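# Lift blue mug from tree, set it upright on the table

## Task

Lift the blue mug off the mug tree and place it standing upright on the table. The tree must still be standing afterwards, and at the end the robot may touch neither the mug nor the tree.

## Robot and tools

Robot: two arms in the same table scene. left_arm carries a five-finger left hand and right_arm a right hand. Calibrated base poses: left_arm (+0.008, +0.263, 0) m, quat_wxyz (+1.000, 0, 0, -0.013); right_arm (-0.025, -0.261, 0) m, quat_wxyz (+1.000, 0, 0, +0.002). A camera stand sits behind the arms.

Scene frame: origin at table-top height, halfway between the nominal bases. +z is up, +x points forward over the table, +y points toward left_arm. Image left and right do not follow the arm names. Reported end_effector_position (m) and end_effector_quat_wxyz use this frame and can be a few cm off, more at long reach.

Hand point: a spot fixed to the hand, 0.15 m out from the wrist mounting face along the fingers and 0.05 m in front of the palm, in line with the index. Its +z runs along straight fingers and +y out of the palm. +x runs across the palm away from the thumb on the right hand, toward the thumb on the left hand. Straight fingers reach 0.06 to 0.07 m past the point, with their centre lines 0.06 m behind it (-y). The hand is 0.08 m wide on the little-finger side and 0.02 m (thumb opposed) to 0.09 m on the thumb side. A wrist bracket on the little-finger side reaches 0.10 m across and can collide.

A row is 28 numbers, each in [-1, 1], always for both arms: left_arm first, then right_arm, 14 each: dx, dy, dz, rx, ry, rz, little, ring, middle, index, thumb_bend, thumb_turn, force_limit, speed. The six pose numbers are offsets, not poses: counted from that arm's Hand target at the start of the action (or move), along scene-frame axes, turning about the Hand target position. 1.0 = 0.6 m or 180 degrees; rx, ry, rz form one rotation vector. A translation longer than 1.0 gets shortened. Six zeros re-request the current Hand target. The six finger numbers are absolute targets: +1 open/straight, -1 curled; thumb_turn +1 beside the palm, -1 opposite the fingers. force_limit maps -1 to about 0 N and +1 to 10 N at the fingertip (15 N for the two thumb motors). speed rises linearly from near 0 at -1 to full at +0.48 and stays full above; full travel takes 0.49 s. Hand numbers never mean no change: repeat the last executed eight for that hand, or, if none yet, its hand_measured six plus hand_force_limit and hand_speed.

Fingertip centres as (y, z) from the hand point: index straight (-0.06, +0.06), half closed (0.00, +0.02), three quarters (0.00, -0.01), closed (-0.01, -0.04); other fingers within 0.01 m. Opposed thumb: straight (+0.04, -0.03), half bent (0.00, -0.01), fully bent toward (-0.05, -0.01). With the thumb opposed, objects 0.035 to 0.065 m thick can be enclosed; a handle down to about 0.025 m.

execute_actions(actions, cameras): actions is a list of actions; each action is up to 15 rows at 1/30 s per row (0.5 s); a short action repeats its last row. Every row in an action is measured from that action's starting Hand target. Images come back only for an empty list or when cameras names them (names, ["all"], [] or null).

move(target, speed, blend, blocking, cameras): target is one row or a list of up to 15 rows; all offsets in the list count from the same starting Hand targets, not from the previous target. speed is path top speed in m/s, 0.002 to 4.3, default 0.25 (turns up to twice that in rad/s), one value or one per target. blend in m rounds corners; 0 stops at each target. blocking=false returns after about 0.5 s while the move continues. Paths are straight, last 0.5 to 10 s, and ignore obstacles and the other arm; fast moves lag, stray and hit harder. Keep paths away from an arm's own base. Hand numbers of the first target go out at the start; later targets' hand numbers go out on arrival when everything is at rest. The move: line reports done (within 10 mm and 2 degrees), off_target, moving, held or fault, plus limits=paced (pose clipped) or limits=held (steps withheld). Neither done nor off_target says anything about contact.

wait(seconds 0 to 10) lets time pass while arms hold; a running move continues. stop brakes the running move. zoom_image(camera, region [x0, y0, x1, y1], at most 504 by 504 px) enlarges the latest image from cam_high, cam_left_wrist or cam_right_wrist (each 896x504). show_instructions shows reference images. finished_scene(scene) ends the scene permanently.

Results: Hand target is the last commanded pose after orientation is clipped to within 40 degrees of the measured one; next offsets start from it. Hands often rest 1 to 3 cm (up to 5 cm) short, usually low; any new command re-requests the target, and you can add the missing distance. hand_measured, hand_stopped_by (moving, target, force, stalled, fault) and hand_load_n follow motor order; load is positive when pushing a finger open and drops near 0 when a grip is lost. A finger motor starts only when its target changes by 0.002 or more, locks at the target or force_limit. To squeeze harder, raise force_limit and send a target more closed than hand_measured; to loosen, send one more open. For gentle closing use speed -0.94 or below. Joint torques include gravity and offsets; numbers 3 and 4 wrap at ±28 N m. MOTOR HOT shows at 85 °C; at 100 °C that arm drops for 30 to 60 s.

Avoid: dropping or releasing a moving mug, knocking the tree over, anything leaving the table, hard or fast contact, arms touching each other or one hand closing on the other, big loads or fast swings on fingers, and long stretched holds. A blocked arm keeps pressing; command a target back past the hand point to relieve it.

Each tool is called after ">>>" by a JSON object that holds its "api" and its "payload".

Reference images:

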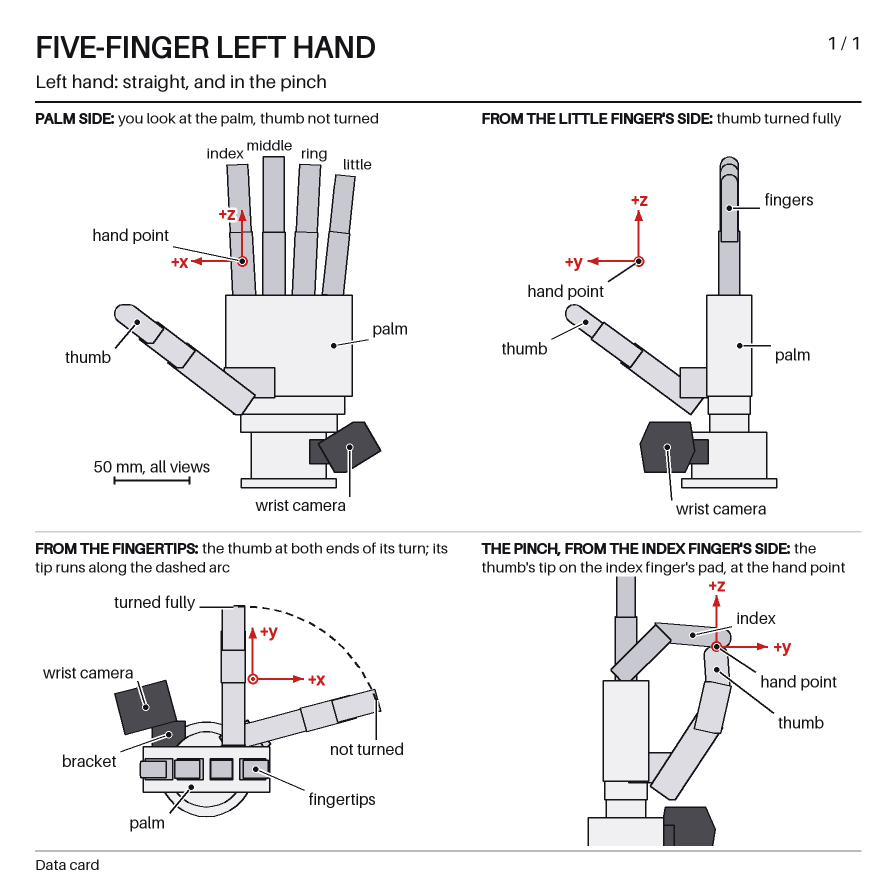

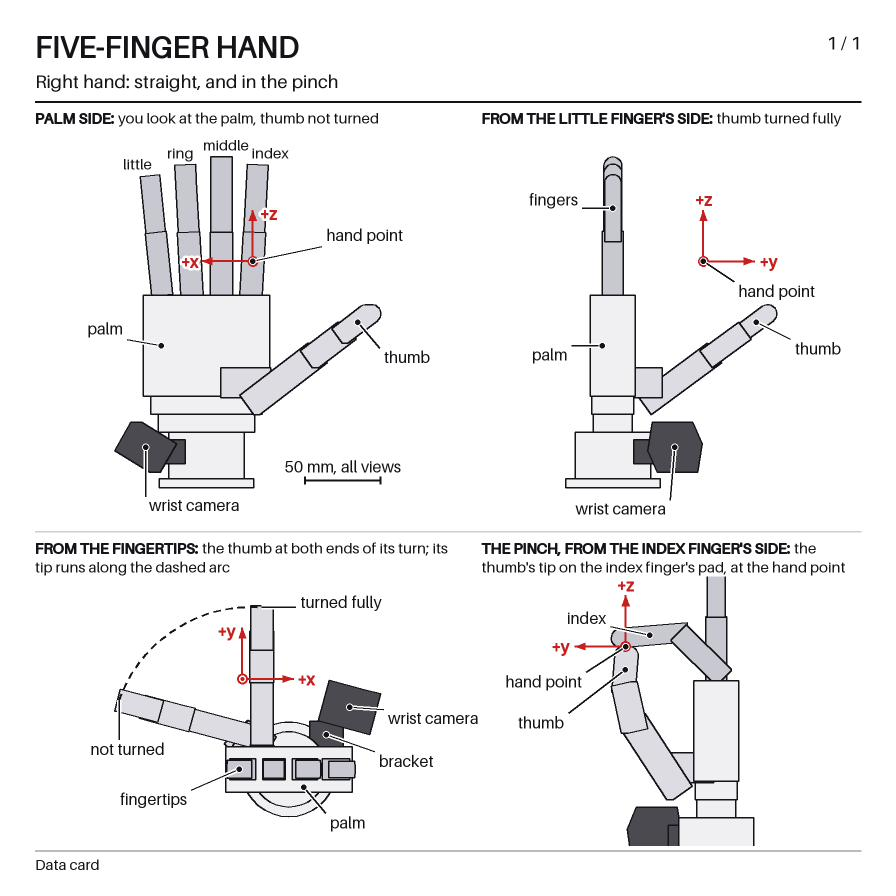

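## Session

>>> {"api": "execute_actions", "payload": {"actions": []}}

>>> {"api": "zoom_image", "payload": {"camera": "cam_high", "region": [280, 180, 500, 360]}}

Scene clock: 0.00 s.
left_arm: end_effector_position=(+0.4367, -0.0014, +0.3026) hand_measured=(+1.000, +1.000, +1.000, +1.000, +1.000, +1.000) hand_load_n=(+0.0, +0.0, +0.0, +0.0, +0.0, +0.0) hand_stopped_by=(target, target, target, target, target, target) hand_force_limit=0.00 hand_speed=-0.80 end_effector_quat_wxyz=(-0.308, +0.861, -0.356, +0.191) | right_arm: end_effector_position=(+0.1145, -0.5720, +0.1859) hand_measured=(+1.000, +1.000, +1.000, +1.000, +1.000, +1.000) hand_load_n=(+0.0, +0.0, +0.0, +0.0, +0.0, +0.0) hand_stopped_by=(target, target, target, target, target, target) hand_force_limit=0.00 hand_speed=-0.80 end_effector_quat_wxyz=(+0.414, +0.709, +0.526, +0.221)
Joint positions: left_arm=[-0.684 1.443 1.548 -1.463 -0.716 -1.418] | right_arm=[-1.71 0.874 0.455 -0.733 -0.911 1.936]
Joint velocities: within noise
Joint torques (N m): no reading
Motor temperatures (°C): left_arm=[25 27 28 28 26 26] | right_arm=[31 33 28 27 24 24]
Heat: left arm: hottest elbow 28 °C; right arm: hottest shoulder 33 °C.
Hand target: left_arm +0.4404, -0.0047, +0.3094; -0.305, +0.862, -0.353, +0.198 | right_arm +0.1137, -0.5775, +0.1944; +0.420, +0.706, +0.529, +0.215

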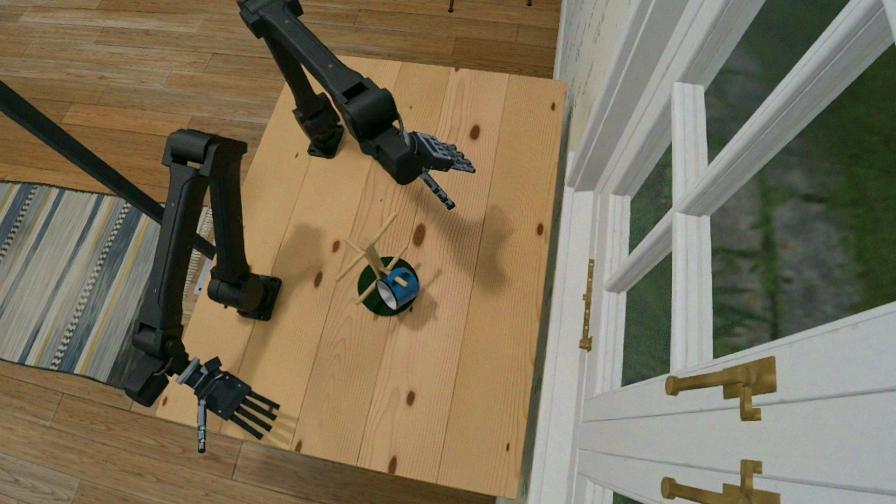

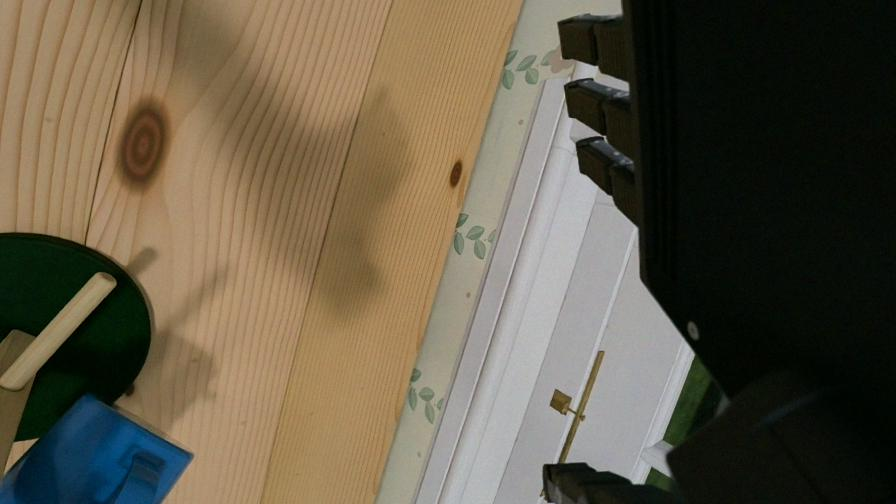

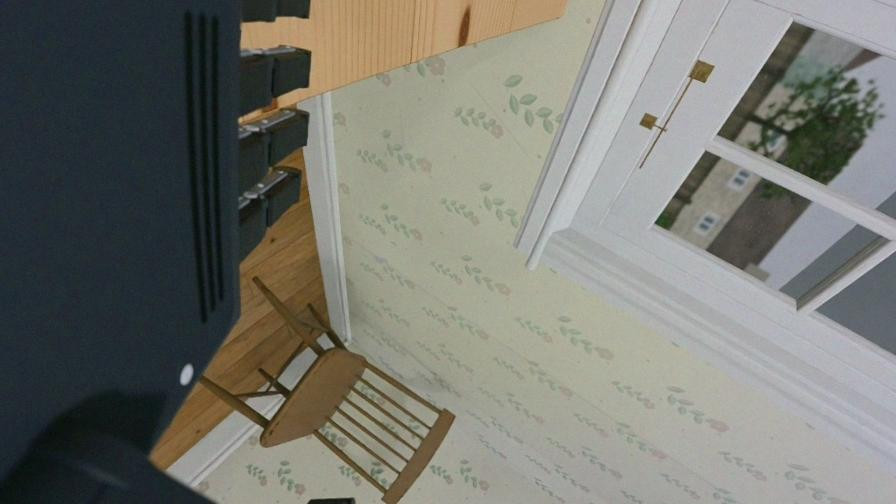

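Scaled by 2.291 from the camera's 896x504 image, which has a finer 1280x720 frame.

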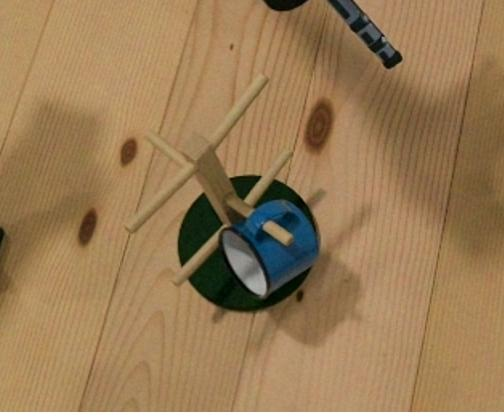

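>>> {"api": "move", "payload": {"target": [0,0,0,0,0,0,1,1,1,1,1,1,0,-0.8,0.294,0.3625,-0.007,-0.2662,-0.0827,0.4855,-1,-1,-0.5,-0.5,1,-1,0.1,0.2], "speed": 0.4, "cameras": ["all"]}}

Scene clock: 6.50 s.
left_arm: end_effector_position=(+0.4367, -0.0014, +0.3026) hand_measured=(+1.000, +1.000, +1.000, +1.000, +1.000, +1.000) hand_load_n=(+0.0, +0.0, +0.0, +0.0, +0.0, +0.0) hand_stopped_by=(target, target, target, target, target, target) hand_force_limit=0.00 hand_speed=-0.80 end_effector_quat_wxyz=(-0.308, +0.861, -0.356, +0.191) | right_arm: end_effector_position=(+0.2819, -0.3534, +0.1861) hand_measured=(-1.000, -1.000, -0.500, -0.500, +1.000, -1.000) hand_load_n=(+0.0, +0.0, +0.0, +0.0, +0.0, +0.0) hand_stopped_by=(target, target, target, target, target, target) hand_force_limit=0.10 hand_speed=0.20 end_effector_quat_wxyz=(+0.444, -0.070, +0.839, +0.306)
Joint positions: left_arm=[-0.684 1.443 1.548 -1.463 -0.716 -1.418] | right_arm=[-0.957 1.356 0.722 -1.087 -1.134 0.356]
Joint torques (N m): left_arm=[-0.67 -10.58 8.62 0.61 -0.5 -0.09] | right_arm=[1.61 -6.89 7.86 -0.46 -0.64 -0.12]
Heat: left arm: hottest elbow 29 °C; right arm: hottest shoulder 33 °C.
Hand target: left_arm +0.4404, -0.0047, +0.3094; -0.305, +0.862, -0.353, +0.198 | right_arm +0.2901, -0.3601, +0.1902; +0.443, -0.081, +0.840, +0.304
Off the commanded pose: left_arm 0.008 m, 1 deg | right_arm 0.011 m, 1 deg.
move: off_target (right_arm)

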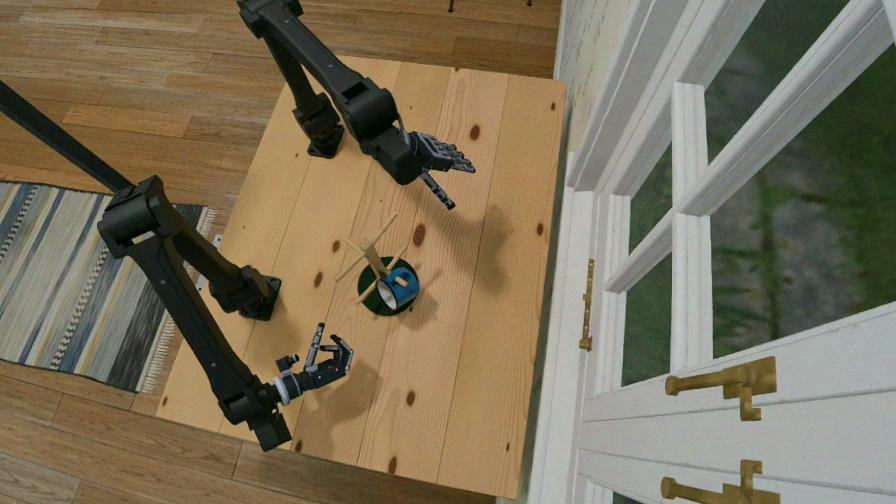

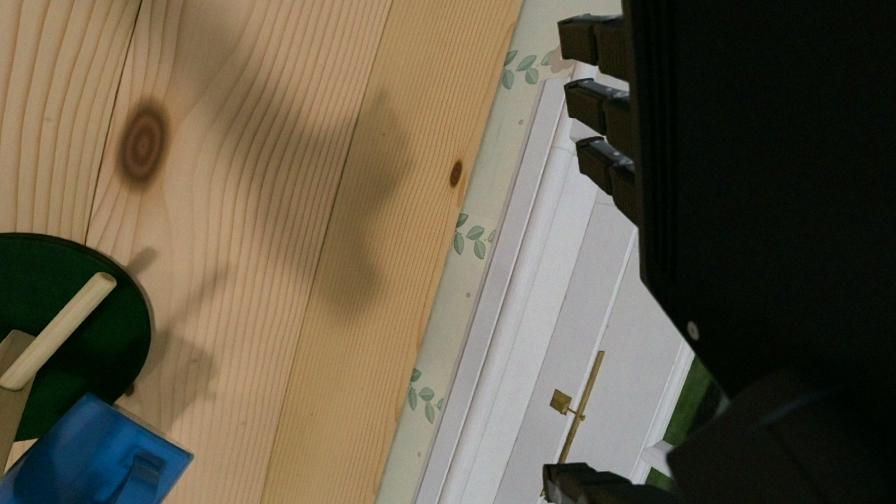

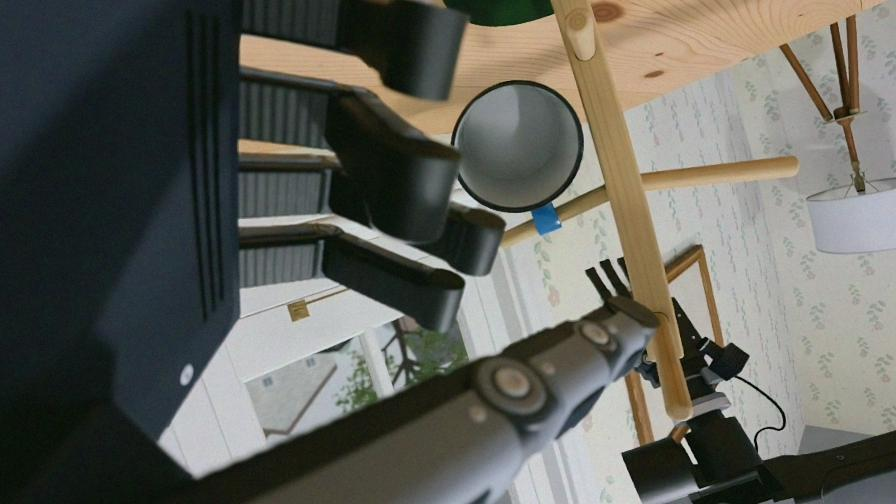

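>>> {"api": "zoom_image", "payload": {"camera": "cam_right_wrist", "region": [420, 60, 620, 260]}}

Scaled by 2.520 from the camera's 896x504 image, which has a finer 1280x720 frame.

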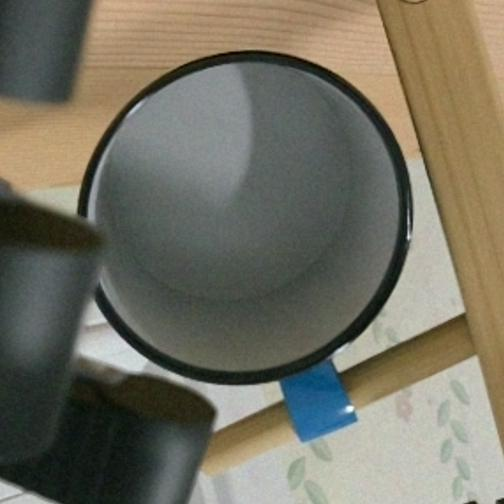

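>>> {"api": "move", "payload": {"target": [0,0,0,0,0,0,1,1,1,1,1,1,0,-0.8,0.1222,0.1078,-0.0842,0,0,0,-1,-1,-0.5,-0.5,1,-1,0.1,0.2], "speed": 0.18, "cameras": ["cam_right_wrist","cam_high"]}}

Scene clock: 10.13 s.
left_arm: end_effector_position=(+0.4367, -0.0014, +0.3026) hand_measured=(+1.000, +1.000, +1.000, +1.000, +1.000, +1.000) hand_load_n=(+0.0, +0.0, +0.0, +0.0, +0.0, +0.0) hand_stopped_by=(target, target, target, target, target, target) hand_force_limit=0.00 hand_speed=-0.80 end_effector_quat_wxyz=(-0.308, +0.861, -0.356, +0.191) | right_arm: end_effector_position=(+0.3636, -0.3003, +0.1437) hand_measured=(-1.000, -1.000, -0.500, -0.500, +1.000, -1.000) hand_load_n=(+0.0, +0.0, +0.0, +0.0, +0.0, +0.0) hand_stopped_by=(target, target, target, target, target, target) hand_force_limit=0.10 hand_speed=0.20 end_effector_quat_wxyz=(+0.446, -0.081, +0.839, +0.302)
Joint positions: left_arm=[-0.684 1.443 1.548 -1.463 -0.716 -1.418] | right_arm=[-0.65 1.405 0.604 -0.308 -1.082 1.013]
Joint torques (N m): left_arm=[-0.67 -10.58 8.62 0.59 -0.5 -0.09] | right_arm=[1.67 -9.35 4.26 1.92 -0.57 0.05]
Heat: left arm: hottest elbow 30 °C; right arm: hottest shoulder 33 °C.
Hand target: left_arm +0.4404, -0.0047, +0.3094; -0.305, +0.862, -0.353, +0.198 | right_arm +0.3634, -0.2953, +0.1398; +0.443, -0.081, +0.840, +0.304
Off the commanded pose: left_arm 0.008 m, 1 deg | right_arm 0.006 m, 0 deg.
move: done
Images, in order (width x height): cam_high 896x504, cam_right_wrist 896x504.

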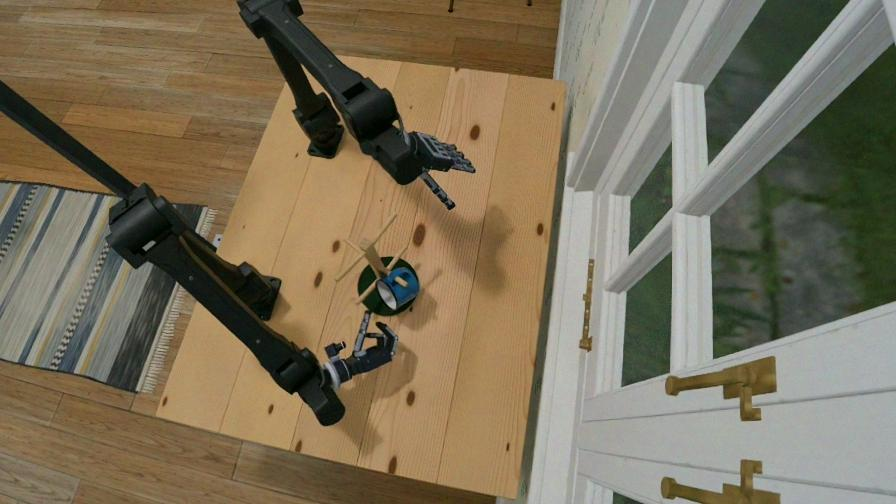

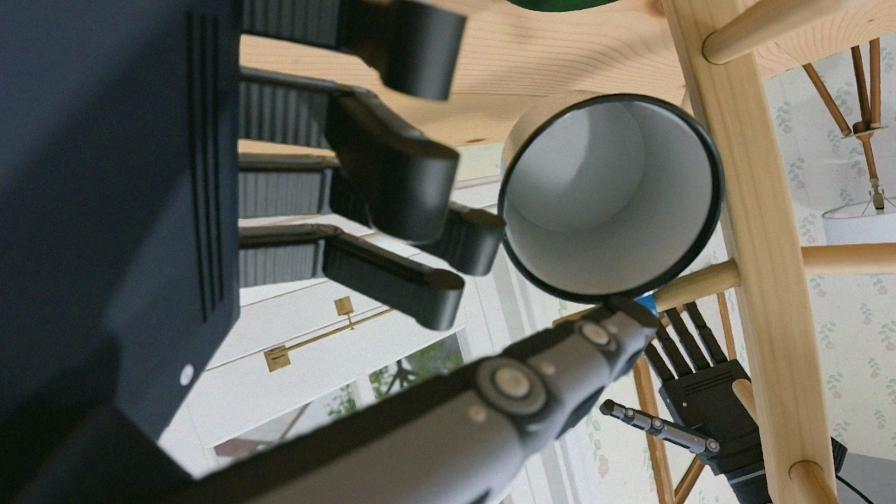

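>>> {"api": "move", "payload": {"target": [0,0,0,0,0,0,1,1,1,1,1,1,0,-0.8,0.0525,0.0592,-0.0295,0,0,0,-1,-1,-0.5,-0.5,1,-1,0.1,0.2], "speed": 0.1, "cameras": ["cam_right_wrist","cam_high"]}}

>>> {"api": "zoom_image", "payload": {"camera": "cam_high", "region": [320, 220, 450, 350]}}

Scene clock: 12.40 s.
left_arm: end_effector_position=(+0.4367, -0.0014, +0.3026) hand_measured=(+1.000, +1.000, +1.000, +1.000, +1.000, +1.000) hand_load_n=(+0.0, +0.0, +0.0, +0.0, +0.0, +0.0) hand_stopped_by=(target, target, target, target, target, target) hand_force_limit=0.00 hand_speed=-0.80 end_effector_quat_wxyz=(-0.308, +0.861, -0.356, +0.191) | right_arm: end_effector_position=(+0.3956, -0.2651, +0.1319) hand_measured=(-1.000, -1.000, -0.500, -0.500, +1.000, -1.000) hand_load_n=(+0.0, +0.0, +0.0, +0.0, +0.0, -0.5) hand_stopped_by=(target, target, target, target, target, target) hand_force_limit=0.10 hand_speed=0.20 end_effector_quat_wxyz=(+0.451, -0.085, +0.837, +0.297)
Joint positions: left_arm=[-0.684 1.443 1.548 -1.463 -0.716 -1.418] | right_arm=[-0.507 1.447 0.566 -0.005 -1.004 1.251]
Joint torques (N m): left_arm=[-0.67 -10.58 8.64 0.59 -0.5 -0.08] | right_arm=[1.67 -8.18 4.07 2.39 -0.46 0.07]
Heat: left arm: hottest elbow 30 °C; right arm: hottest shoulder 33 °C.
Hand target: left_arm +0.4404, -0.0047, +0.3094; -0.305, +0.862, -0.353, +0.198 | right_arm +0.3950, -0.2599, +0.1221; +0.443, -0.081, +0.840, +0.304
Off the commanded pose: left_arm 0.008 m, 1 deg | right_arm 0.011 m, 1 deg.
move: off_target (right_arm)
Images, in order (width x height): cam_high 896x504, cam_right_wrist 896x504.

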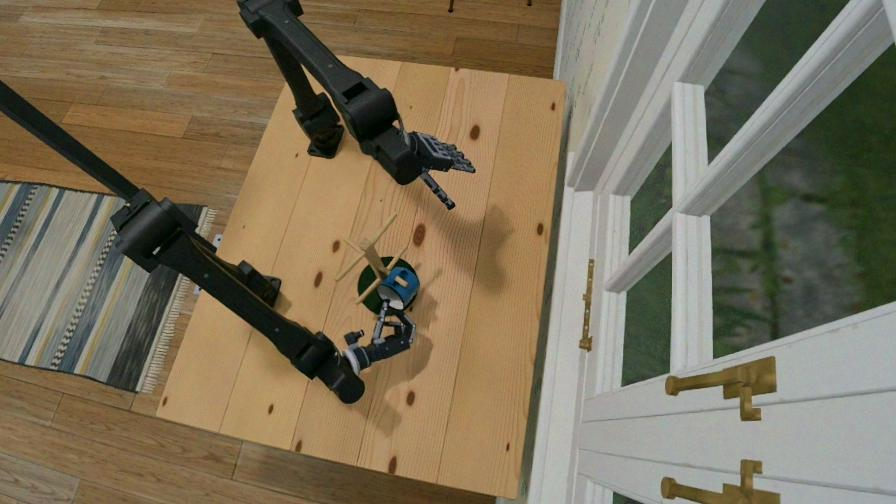

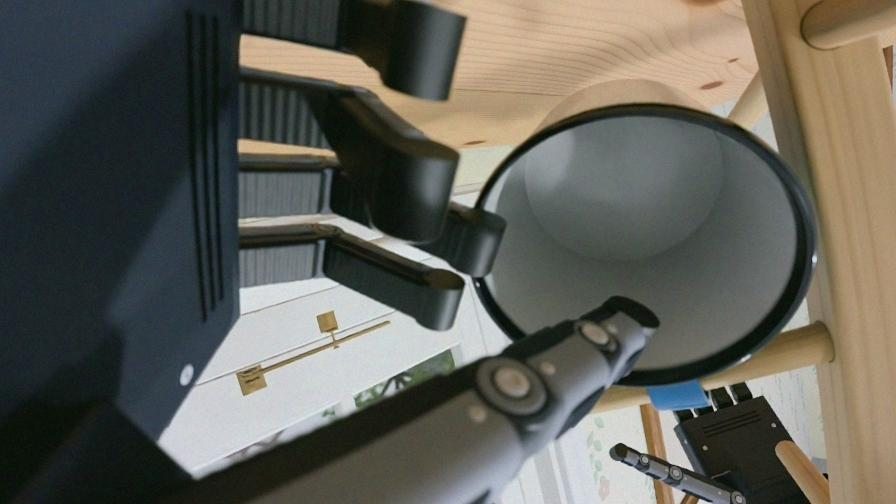

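Scaled by 3.877 from the camera's 896x504 image, which has a finer 1280x720 frame.

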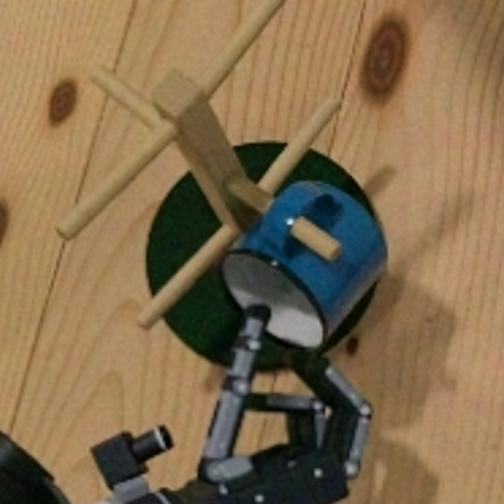

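>>> {"api": "move", "payload": {"target": [[0,0,0,0,0,0,1,1,1,1,1,1,0,-0.8,-0.0037,-0.012,-0.0197,0,0,0,-1,-1,-0.5,-0.5,1,-1,0.1,0.2],[0,0,0,0,0,0,1,1,1,1,1,1,0,-0.8,0.0195,0.0095,-0.0338,0,0,0,-1,-1,-0.5,-0.5,1,-1,0.1,0.2]], "speed": 0.08, "cameras": ["cam_right_wrist","cam_high"]}}

>>> {"api": "zoom_image", "payload": {"camera": "cam_high", "region": [320, 220, 450, 350]}}

Scene clock: 15.77 s.
left_arm: end_effector_position=(+0.4367, -0.0014, +0.3026) hand_measured=(+1.000, +1.000, +1.000, +1.000, +1.000, +1.000) hand_load_n=(+0.0, +0.5, -0.5, +0.0, +0.0, +0.0) hand_stopped_by=(target, target, target, target, target, target) hand_force_limit=0.00 hand_speed=-0.80 end_effector_quat_wxyz=(-0.308, +0.861, -0.356, +0.191) | right_arm: end_effector_position=(+0.4080, -0.2595, +0.1119) hand_measured=(-1.000, -1.000, -0.500, -0.500, +1.000, -1.000) hand_load_n=(+0.0, +0.0, +0.0, +0.0, +0.0, -0.5) hand_stopped_by=(target, target, target, target, target, target) hand_force_limit=0.10 hand_speed=0.20 end_effector_quat_wxyz=(+0.451, -0.085, +0.837, +0.298)
Joint positions: left_arm=[-0.684 1.443 1.548 -1.463 -0.716 -1.418] | right_arm=[-0.476 1.529 0.566 0.114 -0.984 1.294]
Joint torques (N m): left_arm=[-0.67 -10.58 8.61 0.59 -0.5 -0.08] | right_arm=[1.67 -8.88 3.6 2.5 -0.42 0.06]
Heat: left arm: hottest elbow 30 °C; right arm: hottest shoulder 33 °C.
Hand target: left_arm +0.4404, -0.0047, +0.3094; -0.305, +0.862, -0.353, +0.198 | right_arm +0.4066, -0.2541, +0.1018; +0.443, -0.081, +0.840, +0.304
Off the commanded pose: left_arm 0.008 m, 1 deg | right_arm 0.011 m, 1 deg.
move: off_target (right_arm)
Images, in order (width x height): cam_high 896x504, cam_right_wrist 896x504.

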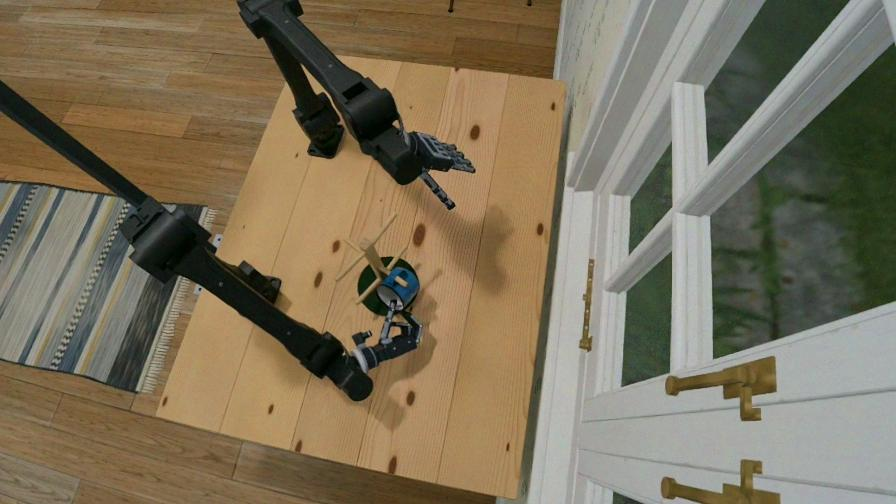

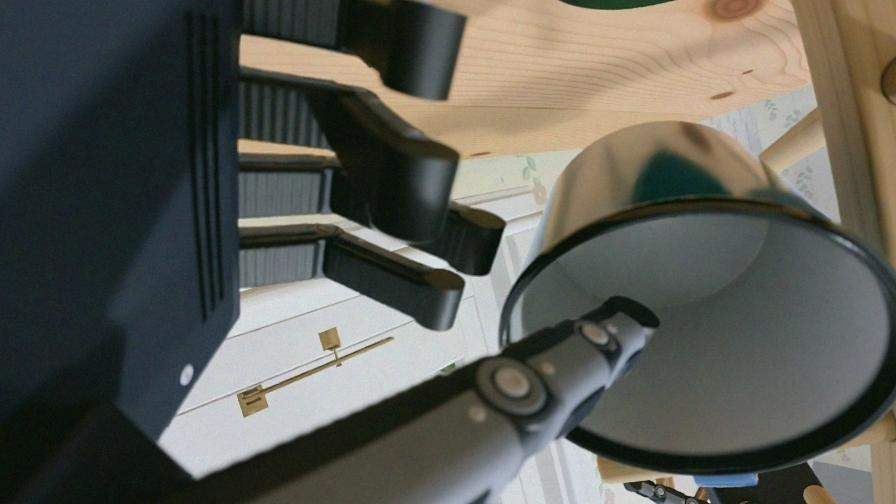

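Scaled by 3.877 from the camera's 896x504 image, which has a finer 1280x720 frame.

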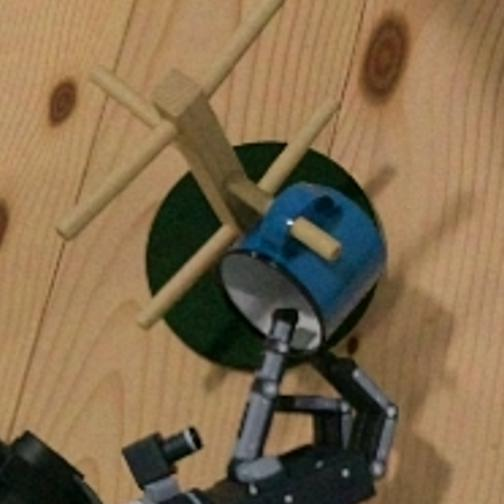

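>>> {"api": "move", "payload": {"target": [0,0,0,0,0,0,1,1,1,1,1,1,0,-0.8,-0.004,0.0145,0.0115,0,0,0,-1,-1,-0.5,-0.5,1,-1,0.1,0.2], "speed": 0.08, "cameras": ["cam_right_wrist","cam_high"]}}

>>> {"api": "zoom_image", "payload": {"camera": "cam_high", "region": [320, 220, 450, 350]}}

Scene clock: 17.13 s.
left_arm: end_effector_position=(+0.4367, -0.0014, +0.3026) hand_measured=(+1.000, +1.000, +1.000, +1.000, +1.000, +1.000) hand_load_n=(+0.0, -0.5, +0.0, +0.0, +0.0, +0.0) hand_stopped_by=(target, target, target, target, target, target) hand_force_limit=0.00 hand_speed=-0.80 end_effector_quat_wxyz=(-0.308, +0.861, -0.356, +0.191) | right_arm: end_effector_position=(+0.4052, -0.2510, +0.1064) hand_measured=(-1.000, -1.000, -0.500, -0.500, +1.000, -1.000) hand_load_n=(+0.0, +0.0, +0.0, +0.5, +0.0, +0.0) hand_stopped_by=(target, target, target, target, target, target) hand_force_limit=0.10 hand_speed=0.20 end_effector_quat_wxyz=(+0.439, -0.077, +0.841, +0.305)
Joint positions: left_arm=[-0.684 1.443 1.548 -1.463 -0.716 -1.418] | right_arm=[-0.456 1.529 0.55 0.12 -0.971 1.322]
Joint torques (N m): left_arm=[-0.67 -10.58 8.62 0.59 -0.51 -0.08] | right_arm=[1.79 -11.75 3.58 2.43 -0.42 0.06]
Heat: left arm: hottest elbow 30 °C; right arm: hottest shoulder 33 °C.
Hand target: left_arm +0.4404, -0.0047, +0.3094; -0.305, +0.862, -0.353, +0.198 | right_arm +0.4043, -0.2455, +0.1087; +0.443, -0.081, +0.840, +0.304
Off the commanded pose: left_arm 0.008 m, 1 deg | right_arm 0.006 m, 1 deg.
move: done
Images, in order (width x height): cam_high 896x504, cam_right_wrist 896x504.

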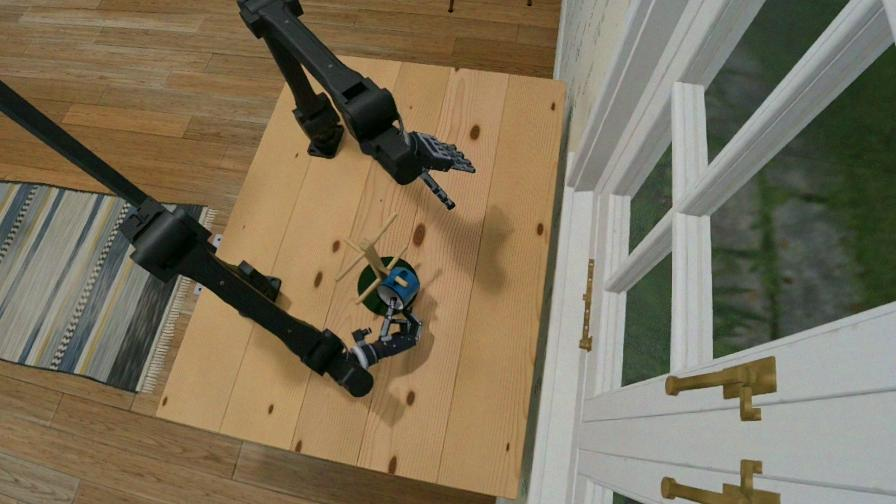

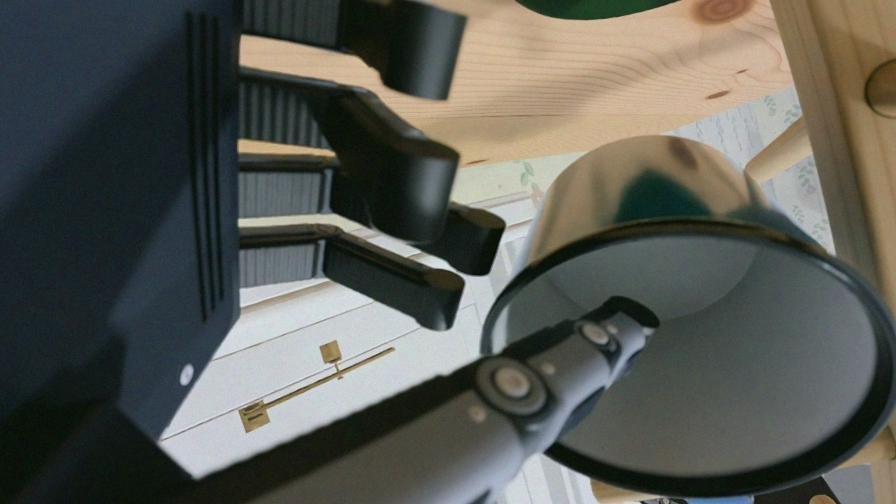

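Scaled by 3.877 from the camera's 896x504 image, which has a finer 1280x720 frame.

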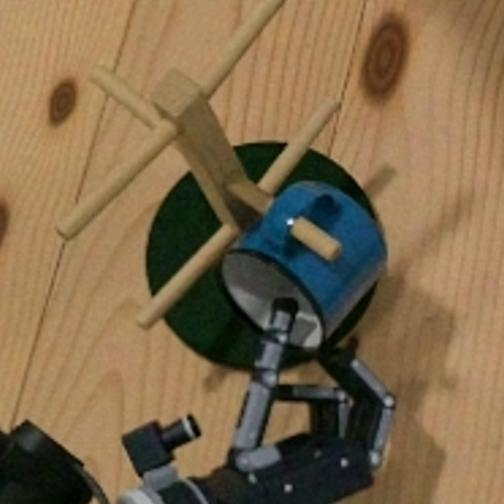

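>>> {"api": "move", "payload": {"target": [0,0,0,0,0,0,1,1,1,1,1,1,0,-0.8,0.024,-0.02,0.033,0,0,0,-1,-1,-0.5,-0.5,1,-1,0.1,0.2], "speed": 0.08, "cameras": ["cam_right_wrist"]}}

Scene clock: 18.57 s.
left_arm: end_effector_position=(+0.4367, -0.0014, +0.3026) hand_measured=(+1.000, +1.000, +1.000, +1.000, +1.000, +1.000) hand_load_n=(+0.0, +0.0, +0.0, +0.0, +0.0, +0.0) hand_stopped_by=(target, target, target, target, target, target) hand_force_limit=0.00 hand_speed=-0.80 end_effector_quat_wxyz=(-0.308, +0.861, -0.356, +0.191) | right_arm: end_effector_position=(+0.4076, -0.2521, +0.1131) hand_measured=(-1.000, -1.000, -0.500, -0.500, +1.000, -1.000) hand_load_n=(+0.0, +0.0, +0.0, +0.0, +0.0, +0.0) hand_stopped_by=(target, target, target, target, target, target) hand_force_limit=0.10 hand_speed=0.20 end_effector_quat_wxyz=(+0.429, -0.070, +0.845, +0.311)
Joint positions: left_arm=[-0.684 1.443 1.548 -1.463 -0.716 -1.418] | right_arm=[-0.456 1.511 0.571 0.052 -0.971 1.323]
Joint torques (N m): left_arm=[-0.67 -10.58 8.61 0.61 -0.5 -0.08] | right_arm=[0.5 -12.1 6.87 0.96 -0.76 -0.09]
Heat: left arm: hottest elbow 30 °C; right arm: hottest shoulder 33 °C.
Hand target: left_arm +0.4404, -0.0047, +0.3094; -0.305, +0.862, -0.353, +0.198 | right_arm +0.4186, -0.2574, +0.1284; +0.443, -0.081, +0.840, +0.304
Off the commanded pose: left_arm 0.008 m, 1 deg | right_arm 0.020 m, 2 deg.
move: off_target (right_arm)
Images, in order (width x height): cam_right_wrist 896x504.

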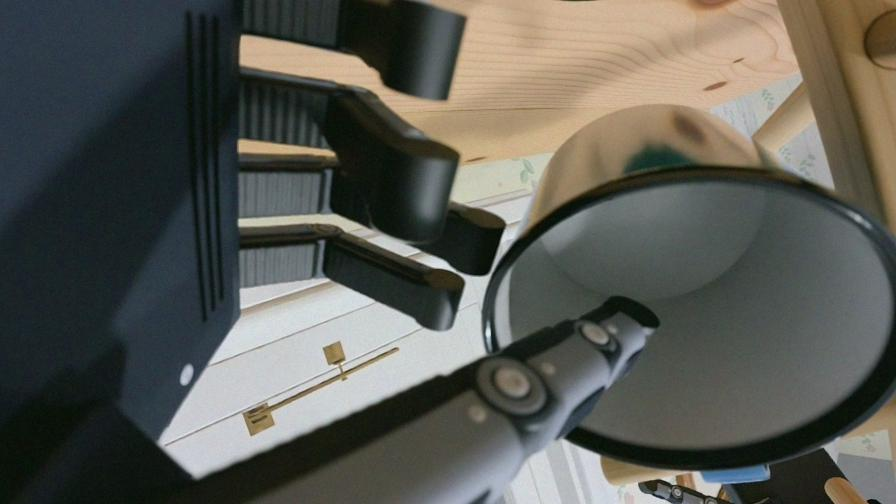

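>>> {"api": "move", "payload": {"target": [0,0,0,0,0,0,1,1,1,1,1,1,0,-0.8,0,0,0,0,0,0,-1,-1,-0.5,-0.5,-0.6,-1,0.1,-0.8], "speed": 0.08, "cameras": ["cam_right_wrist"]}}

Scene clock: 20.90 s.
left_arm: end_effector_position=(+0.4367, -0.0014, +0.3026) hand_measured=(+1.000, +1.000, +1.000, +1.000, +1.000, +1.000) hand_load_n=(+0.0, +0.0, +0.0, +0.0, +0.0, +0.0) hand_stopped_by=(target, target, target, target, target, target) hand_force_limit=0.00 hand_speed=-0.80 end_effector_quat_wxyz=(-0.308, +0.861, -0.356, +0.191) | right_arm: end_effector_position=(+0.4070, -0.2517, +0.1133) hand_measured=(-1.000, -1.000, -0.500, -0.500, +0.510, -1.000) hand_load_n=(+0.0, +0.0, +1.0, +0.0, +7.5, -0.5) hand_stopped_by=(target, target, target, target, force, target) hand_force_limit=0.10 hand_speed=-0.80 end_effector_quat_wxyz=(+0.430, -0.072, +0.844, +0.311)
Joint positions: left_arm=[-0.684 1.443 1.548 -1.463 -0.716 -1.418] | right_arm=[-0.456 1.511 0.571 0.052 -0.974 1.318]
Joint torques (N m): left_arm=[-0.67 -10.58 8.62 0.59 -0.5 -0.08] | right_arm=[0.44 -12.16 6.86 0.95 -0.68 -0.07]
Heat: left arm: hottest elbow 31 °C; right arm: hottest shoulder 33 °C.
Hand target: left_arm +0.4404, -0.0047, +0.3094; -0.305, +0.862, -0.353, +0.198 | right_arm +0.4186, -0.2574, +0.1284; +0.443, -0.081, +0.840, +0.304
Off the commanded pose: left_arm 0.008 m, 1 deg | right_arm 0.020 m, 2 deg.
move: off_target (right_arm)
Images, in order (width x height): cam_right_wrist 896x504.

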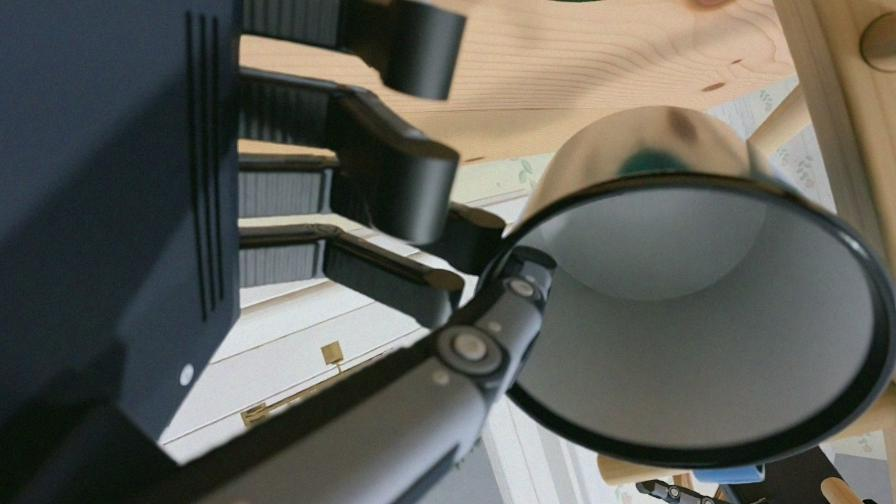

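>>> {"api": "move", "payload": {"target": [0,0,0,0,0,0,1,1,1,1,1,1,0,-0.8,0.045,-0.045,0.035,0,0,0,-1,-1,-0.5,-0.5,-0.6,-1,0.1,-0.8], "speed": 0.1, "cameras": ["cam_high","cam_right_wrist"]}}

>>> {"api": "zoom_image", "payload": {"camera": "cam_high", "region": [320, 220, 450, 350]}}

Scene clock: 22.77 s.
left_arm: end_effector_position=(+0.4367, -0.0014, +0.3026) hand_measured=(+1.000, +1.000, +1.000, +1.000, +1.000, +1.000) hand_load_n=(+0.0, +0.0, +0.0, +0.0, +0.0, +0.0) hand_stopped_by=(target, target, target, target, target, target) hand_force_limit=0.00 hand_speed=-0.80 end_effector_quat_wxyz=(-0.308, +0.861, -0.356, +0.191) | right_arm: end_effector_position=(+0.4324, -0.2731, +0.1392) hand_measured=(-1.000, -1.000, -0.500, -0.500, +0.510, -1.000) hand_load_n=(+0.0, +0.0, +1.5, +0.0, +9.5, +0.5) hand_stopped_by=(target, target, target, target, force, target) hand_force_limit=0.10 hand_speed=-0.80 end_effector_quat_wxyz=(+0.435, -0.082, +0.843, +0.304)
Joint positions: left_arm=[-0.684 1.443 1.548 -1.463 -0.716 -1.418] | right_arm=[-0.478 1.511 0.685 -0.08 -0.984 1.268]
Joint torques (N m): left_arm=[-0.67 -10.58 8.62 0.59 -0.5 -0.08] | right_arm=[-0.44 -10.46 8.17 0.94 -1.09 0.01]
Heat: left arm: hottest elbow 31 °C; right arm: hottest shoulder 33 °C.
Hand target: left_arm +0.4404, -0.0047, +0.3094; -0.305, +0.862, -0.353, +0.198 | right_arm +0.4456, -0.2843, +0.1494; +0.443, -0.082, +0.840, +0.304
Off the commanded pose: left_arm 0.008 m, 1 deg | right_arm 0.020 m, 1 deg.
move: off_target (right_arm)
Images, in order (width x height): cam_high 896x504, cam_right_wrist 896x504.

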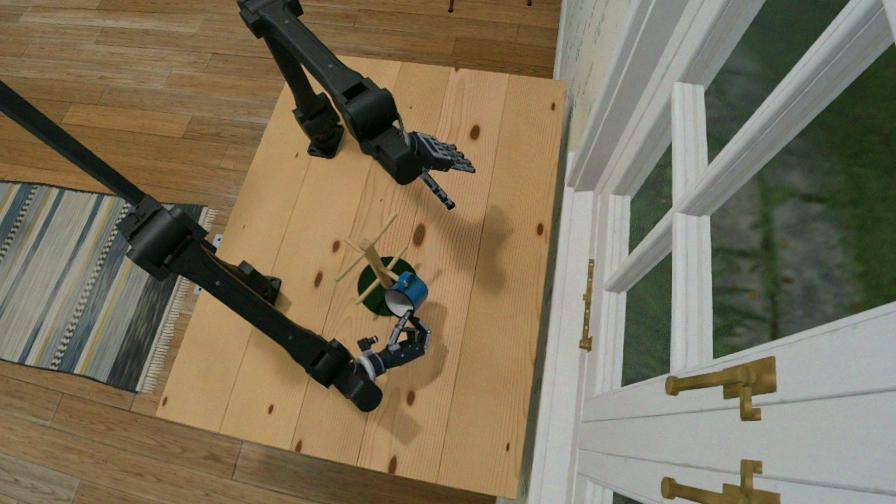

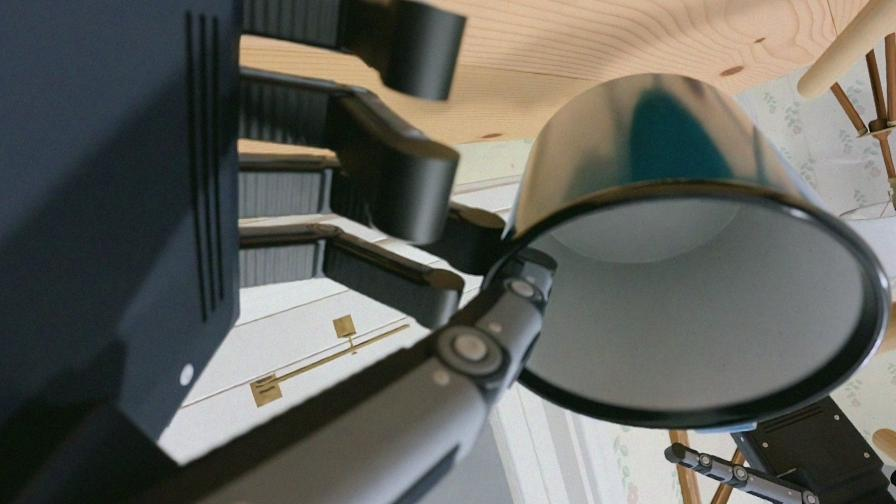

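Scaled by 3.877 from the camera's 896x504 image, which has a finer 1280x720 frame.

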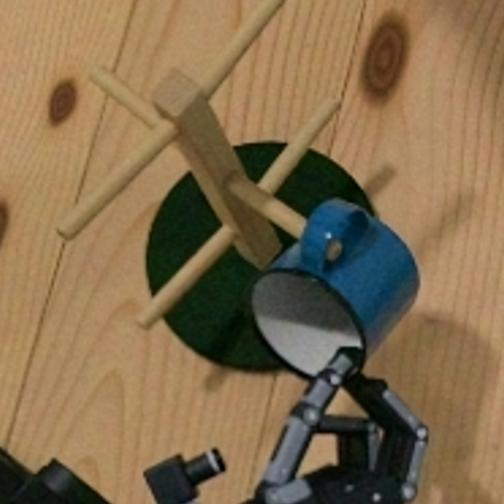

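>>> {"api": "move", "payload": {"target": [0,0,0,0,0,0,1,1,1,1,1,1,0,-0.8,0.06,-0.045,-0.005,0,0,0,-1,-1,-0.5,-0.5,-0.6,-1,0.1,-0.8], "speed": 0.1, "cameras": ["cam_high","cam_right_wrist"]}}

>>> {"api": "zoom_image", "payload": {"camera": "cam_high", "region": [320, 220, 450, 350]}}

Scene clock: 24.37 s.
left_arm: end_effector_position=(+0.4367, -0.0014, +0.3026) hand_measured=(+1.000, +1.000, +1.000, +1.000, +1.000, +1.000) hand_load_n=(+0.0, +0.0, +0.0, +0.0, +0.0, +0.0) hand_stopped_by=(target, target, target, target, target, target) hand_force_limit=0.00 hand_speed=-0.80 end_effector_quat_wxyz=(-0.308, +0.861, -0.356, +0.191) | right_arm: end_effector_position=(+0.4681, -0.2995, +0.1376) hand_measured=(-1.000, -1.000, -0.500, -0.500, +0.510, -1.000) hand_load_n=(+0.0, +0.0, +2.0, +0.0, +9.5, +0.5) hand_stopped_by=(target, target, target, target, force, target) hand_force_limit=0.10 hand_speed=-0.80 end_effector_quat_wxyz=(+0.436, -0.082, +0.843, +0.304)
Joint positions: left_arm=[-0.684 1.443 1.548 -1.463 -0.716 -1.418] | right_arm=[-0.495 1.614 0.809 -0.12 -0.994 1.245]
Joint torques (N m): left_arm=[-0.67 -10.58 8.62 0.61 -0.5 -0.08] | right_arm=[-0.38 -12.22 8.46 0.92 -1.1 0.02]
Heat: left arm: hottest elbow 31 °C; right arm: hottest shoulder 33 °C.
Hand target: left_arm +0.4404, -0.0047, +0.3094; -0.305, +0.862, -0.353, +0.198 | right_arm +0.4817, -0.3114, +0.1465; +0.443, -0.082, +0.840, +0.304
Off the commanded pose: left_arm 0.008 m, 1 deg | right_arm 0.020 m, 1 deg.
move: off_target (right_arm)
Images, in order (width x height): cam_high 896x504, cam_right_wrist 896x504.

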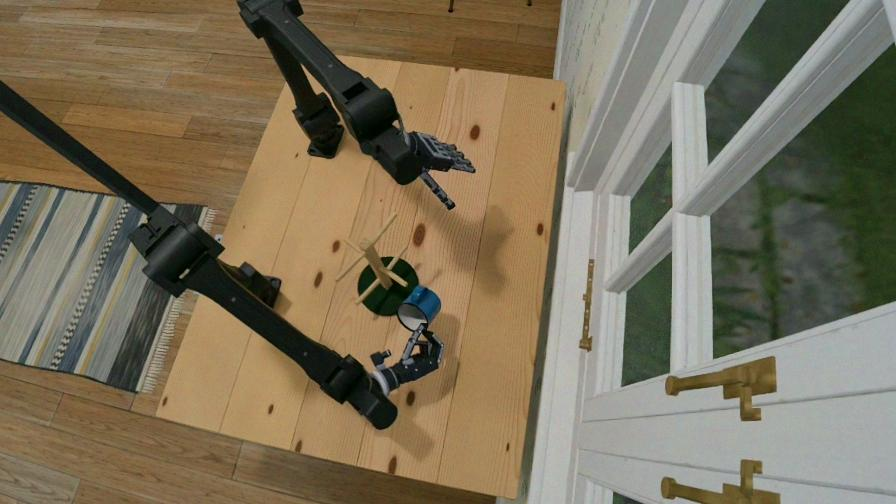

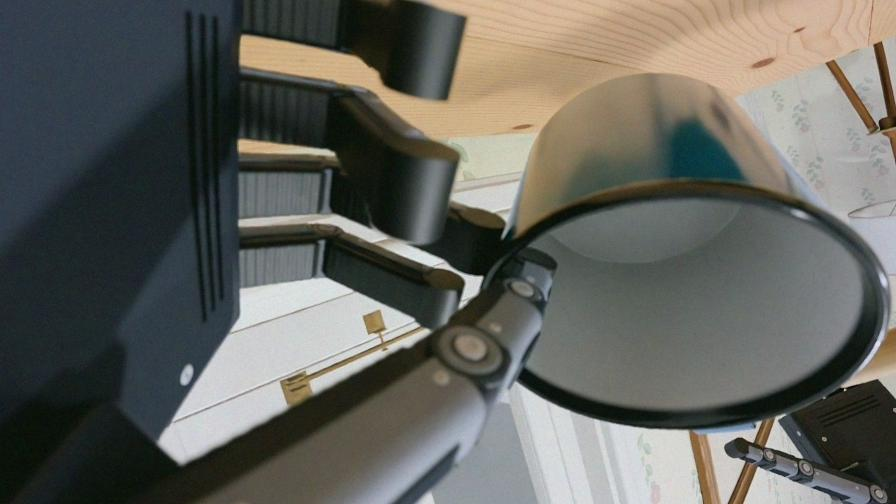

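Scaled by 3.877 from the camera's 896x504 image, which has a finer 1280x720 frame.

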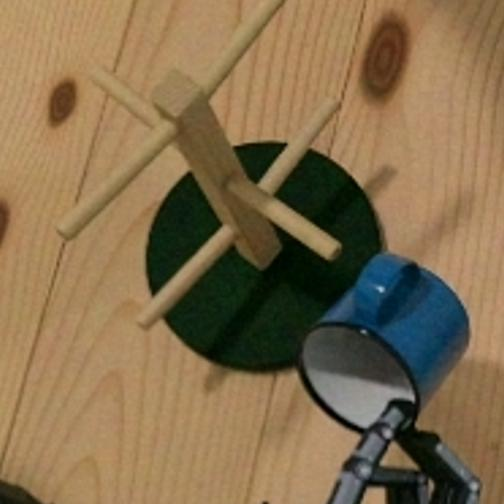

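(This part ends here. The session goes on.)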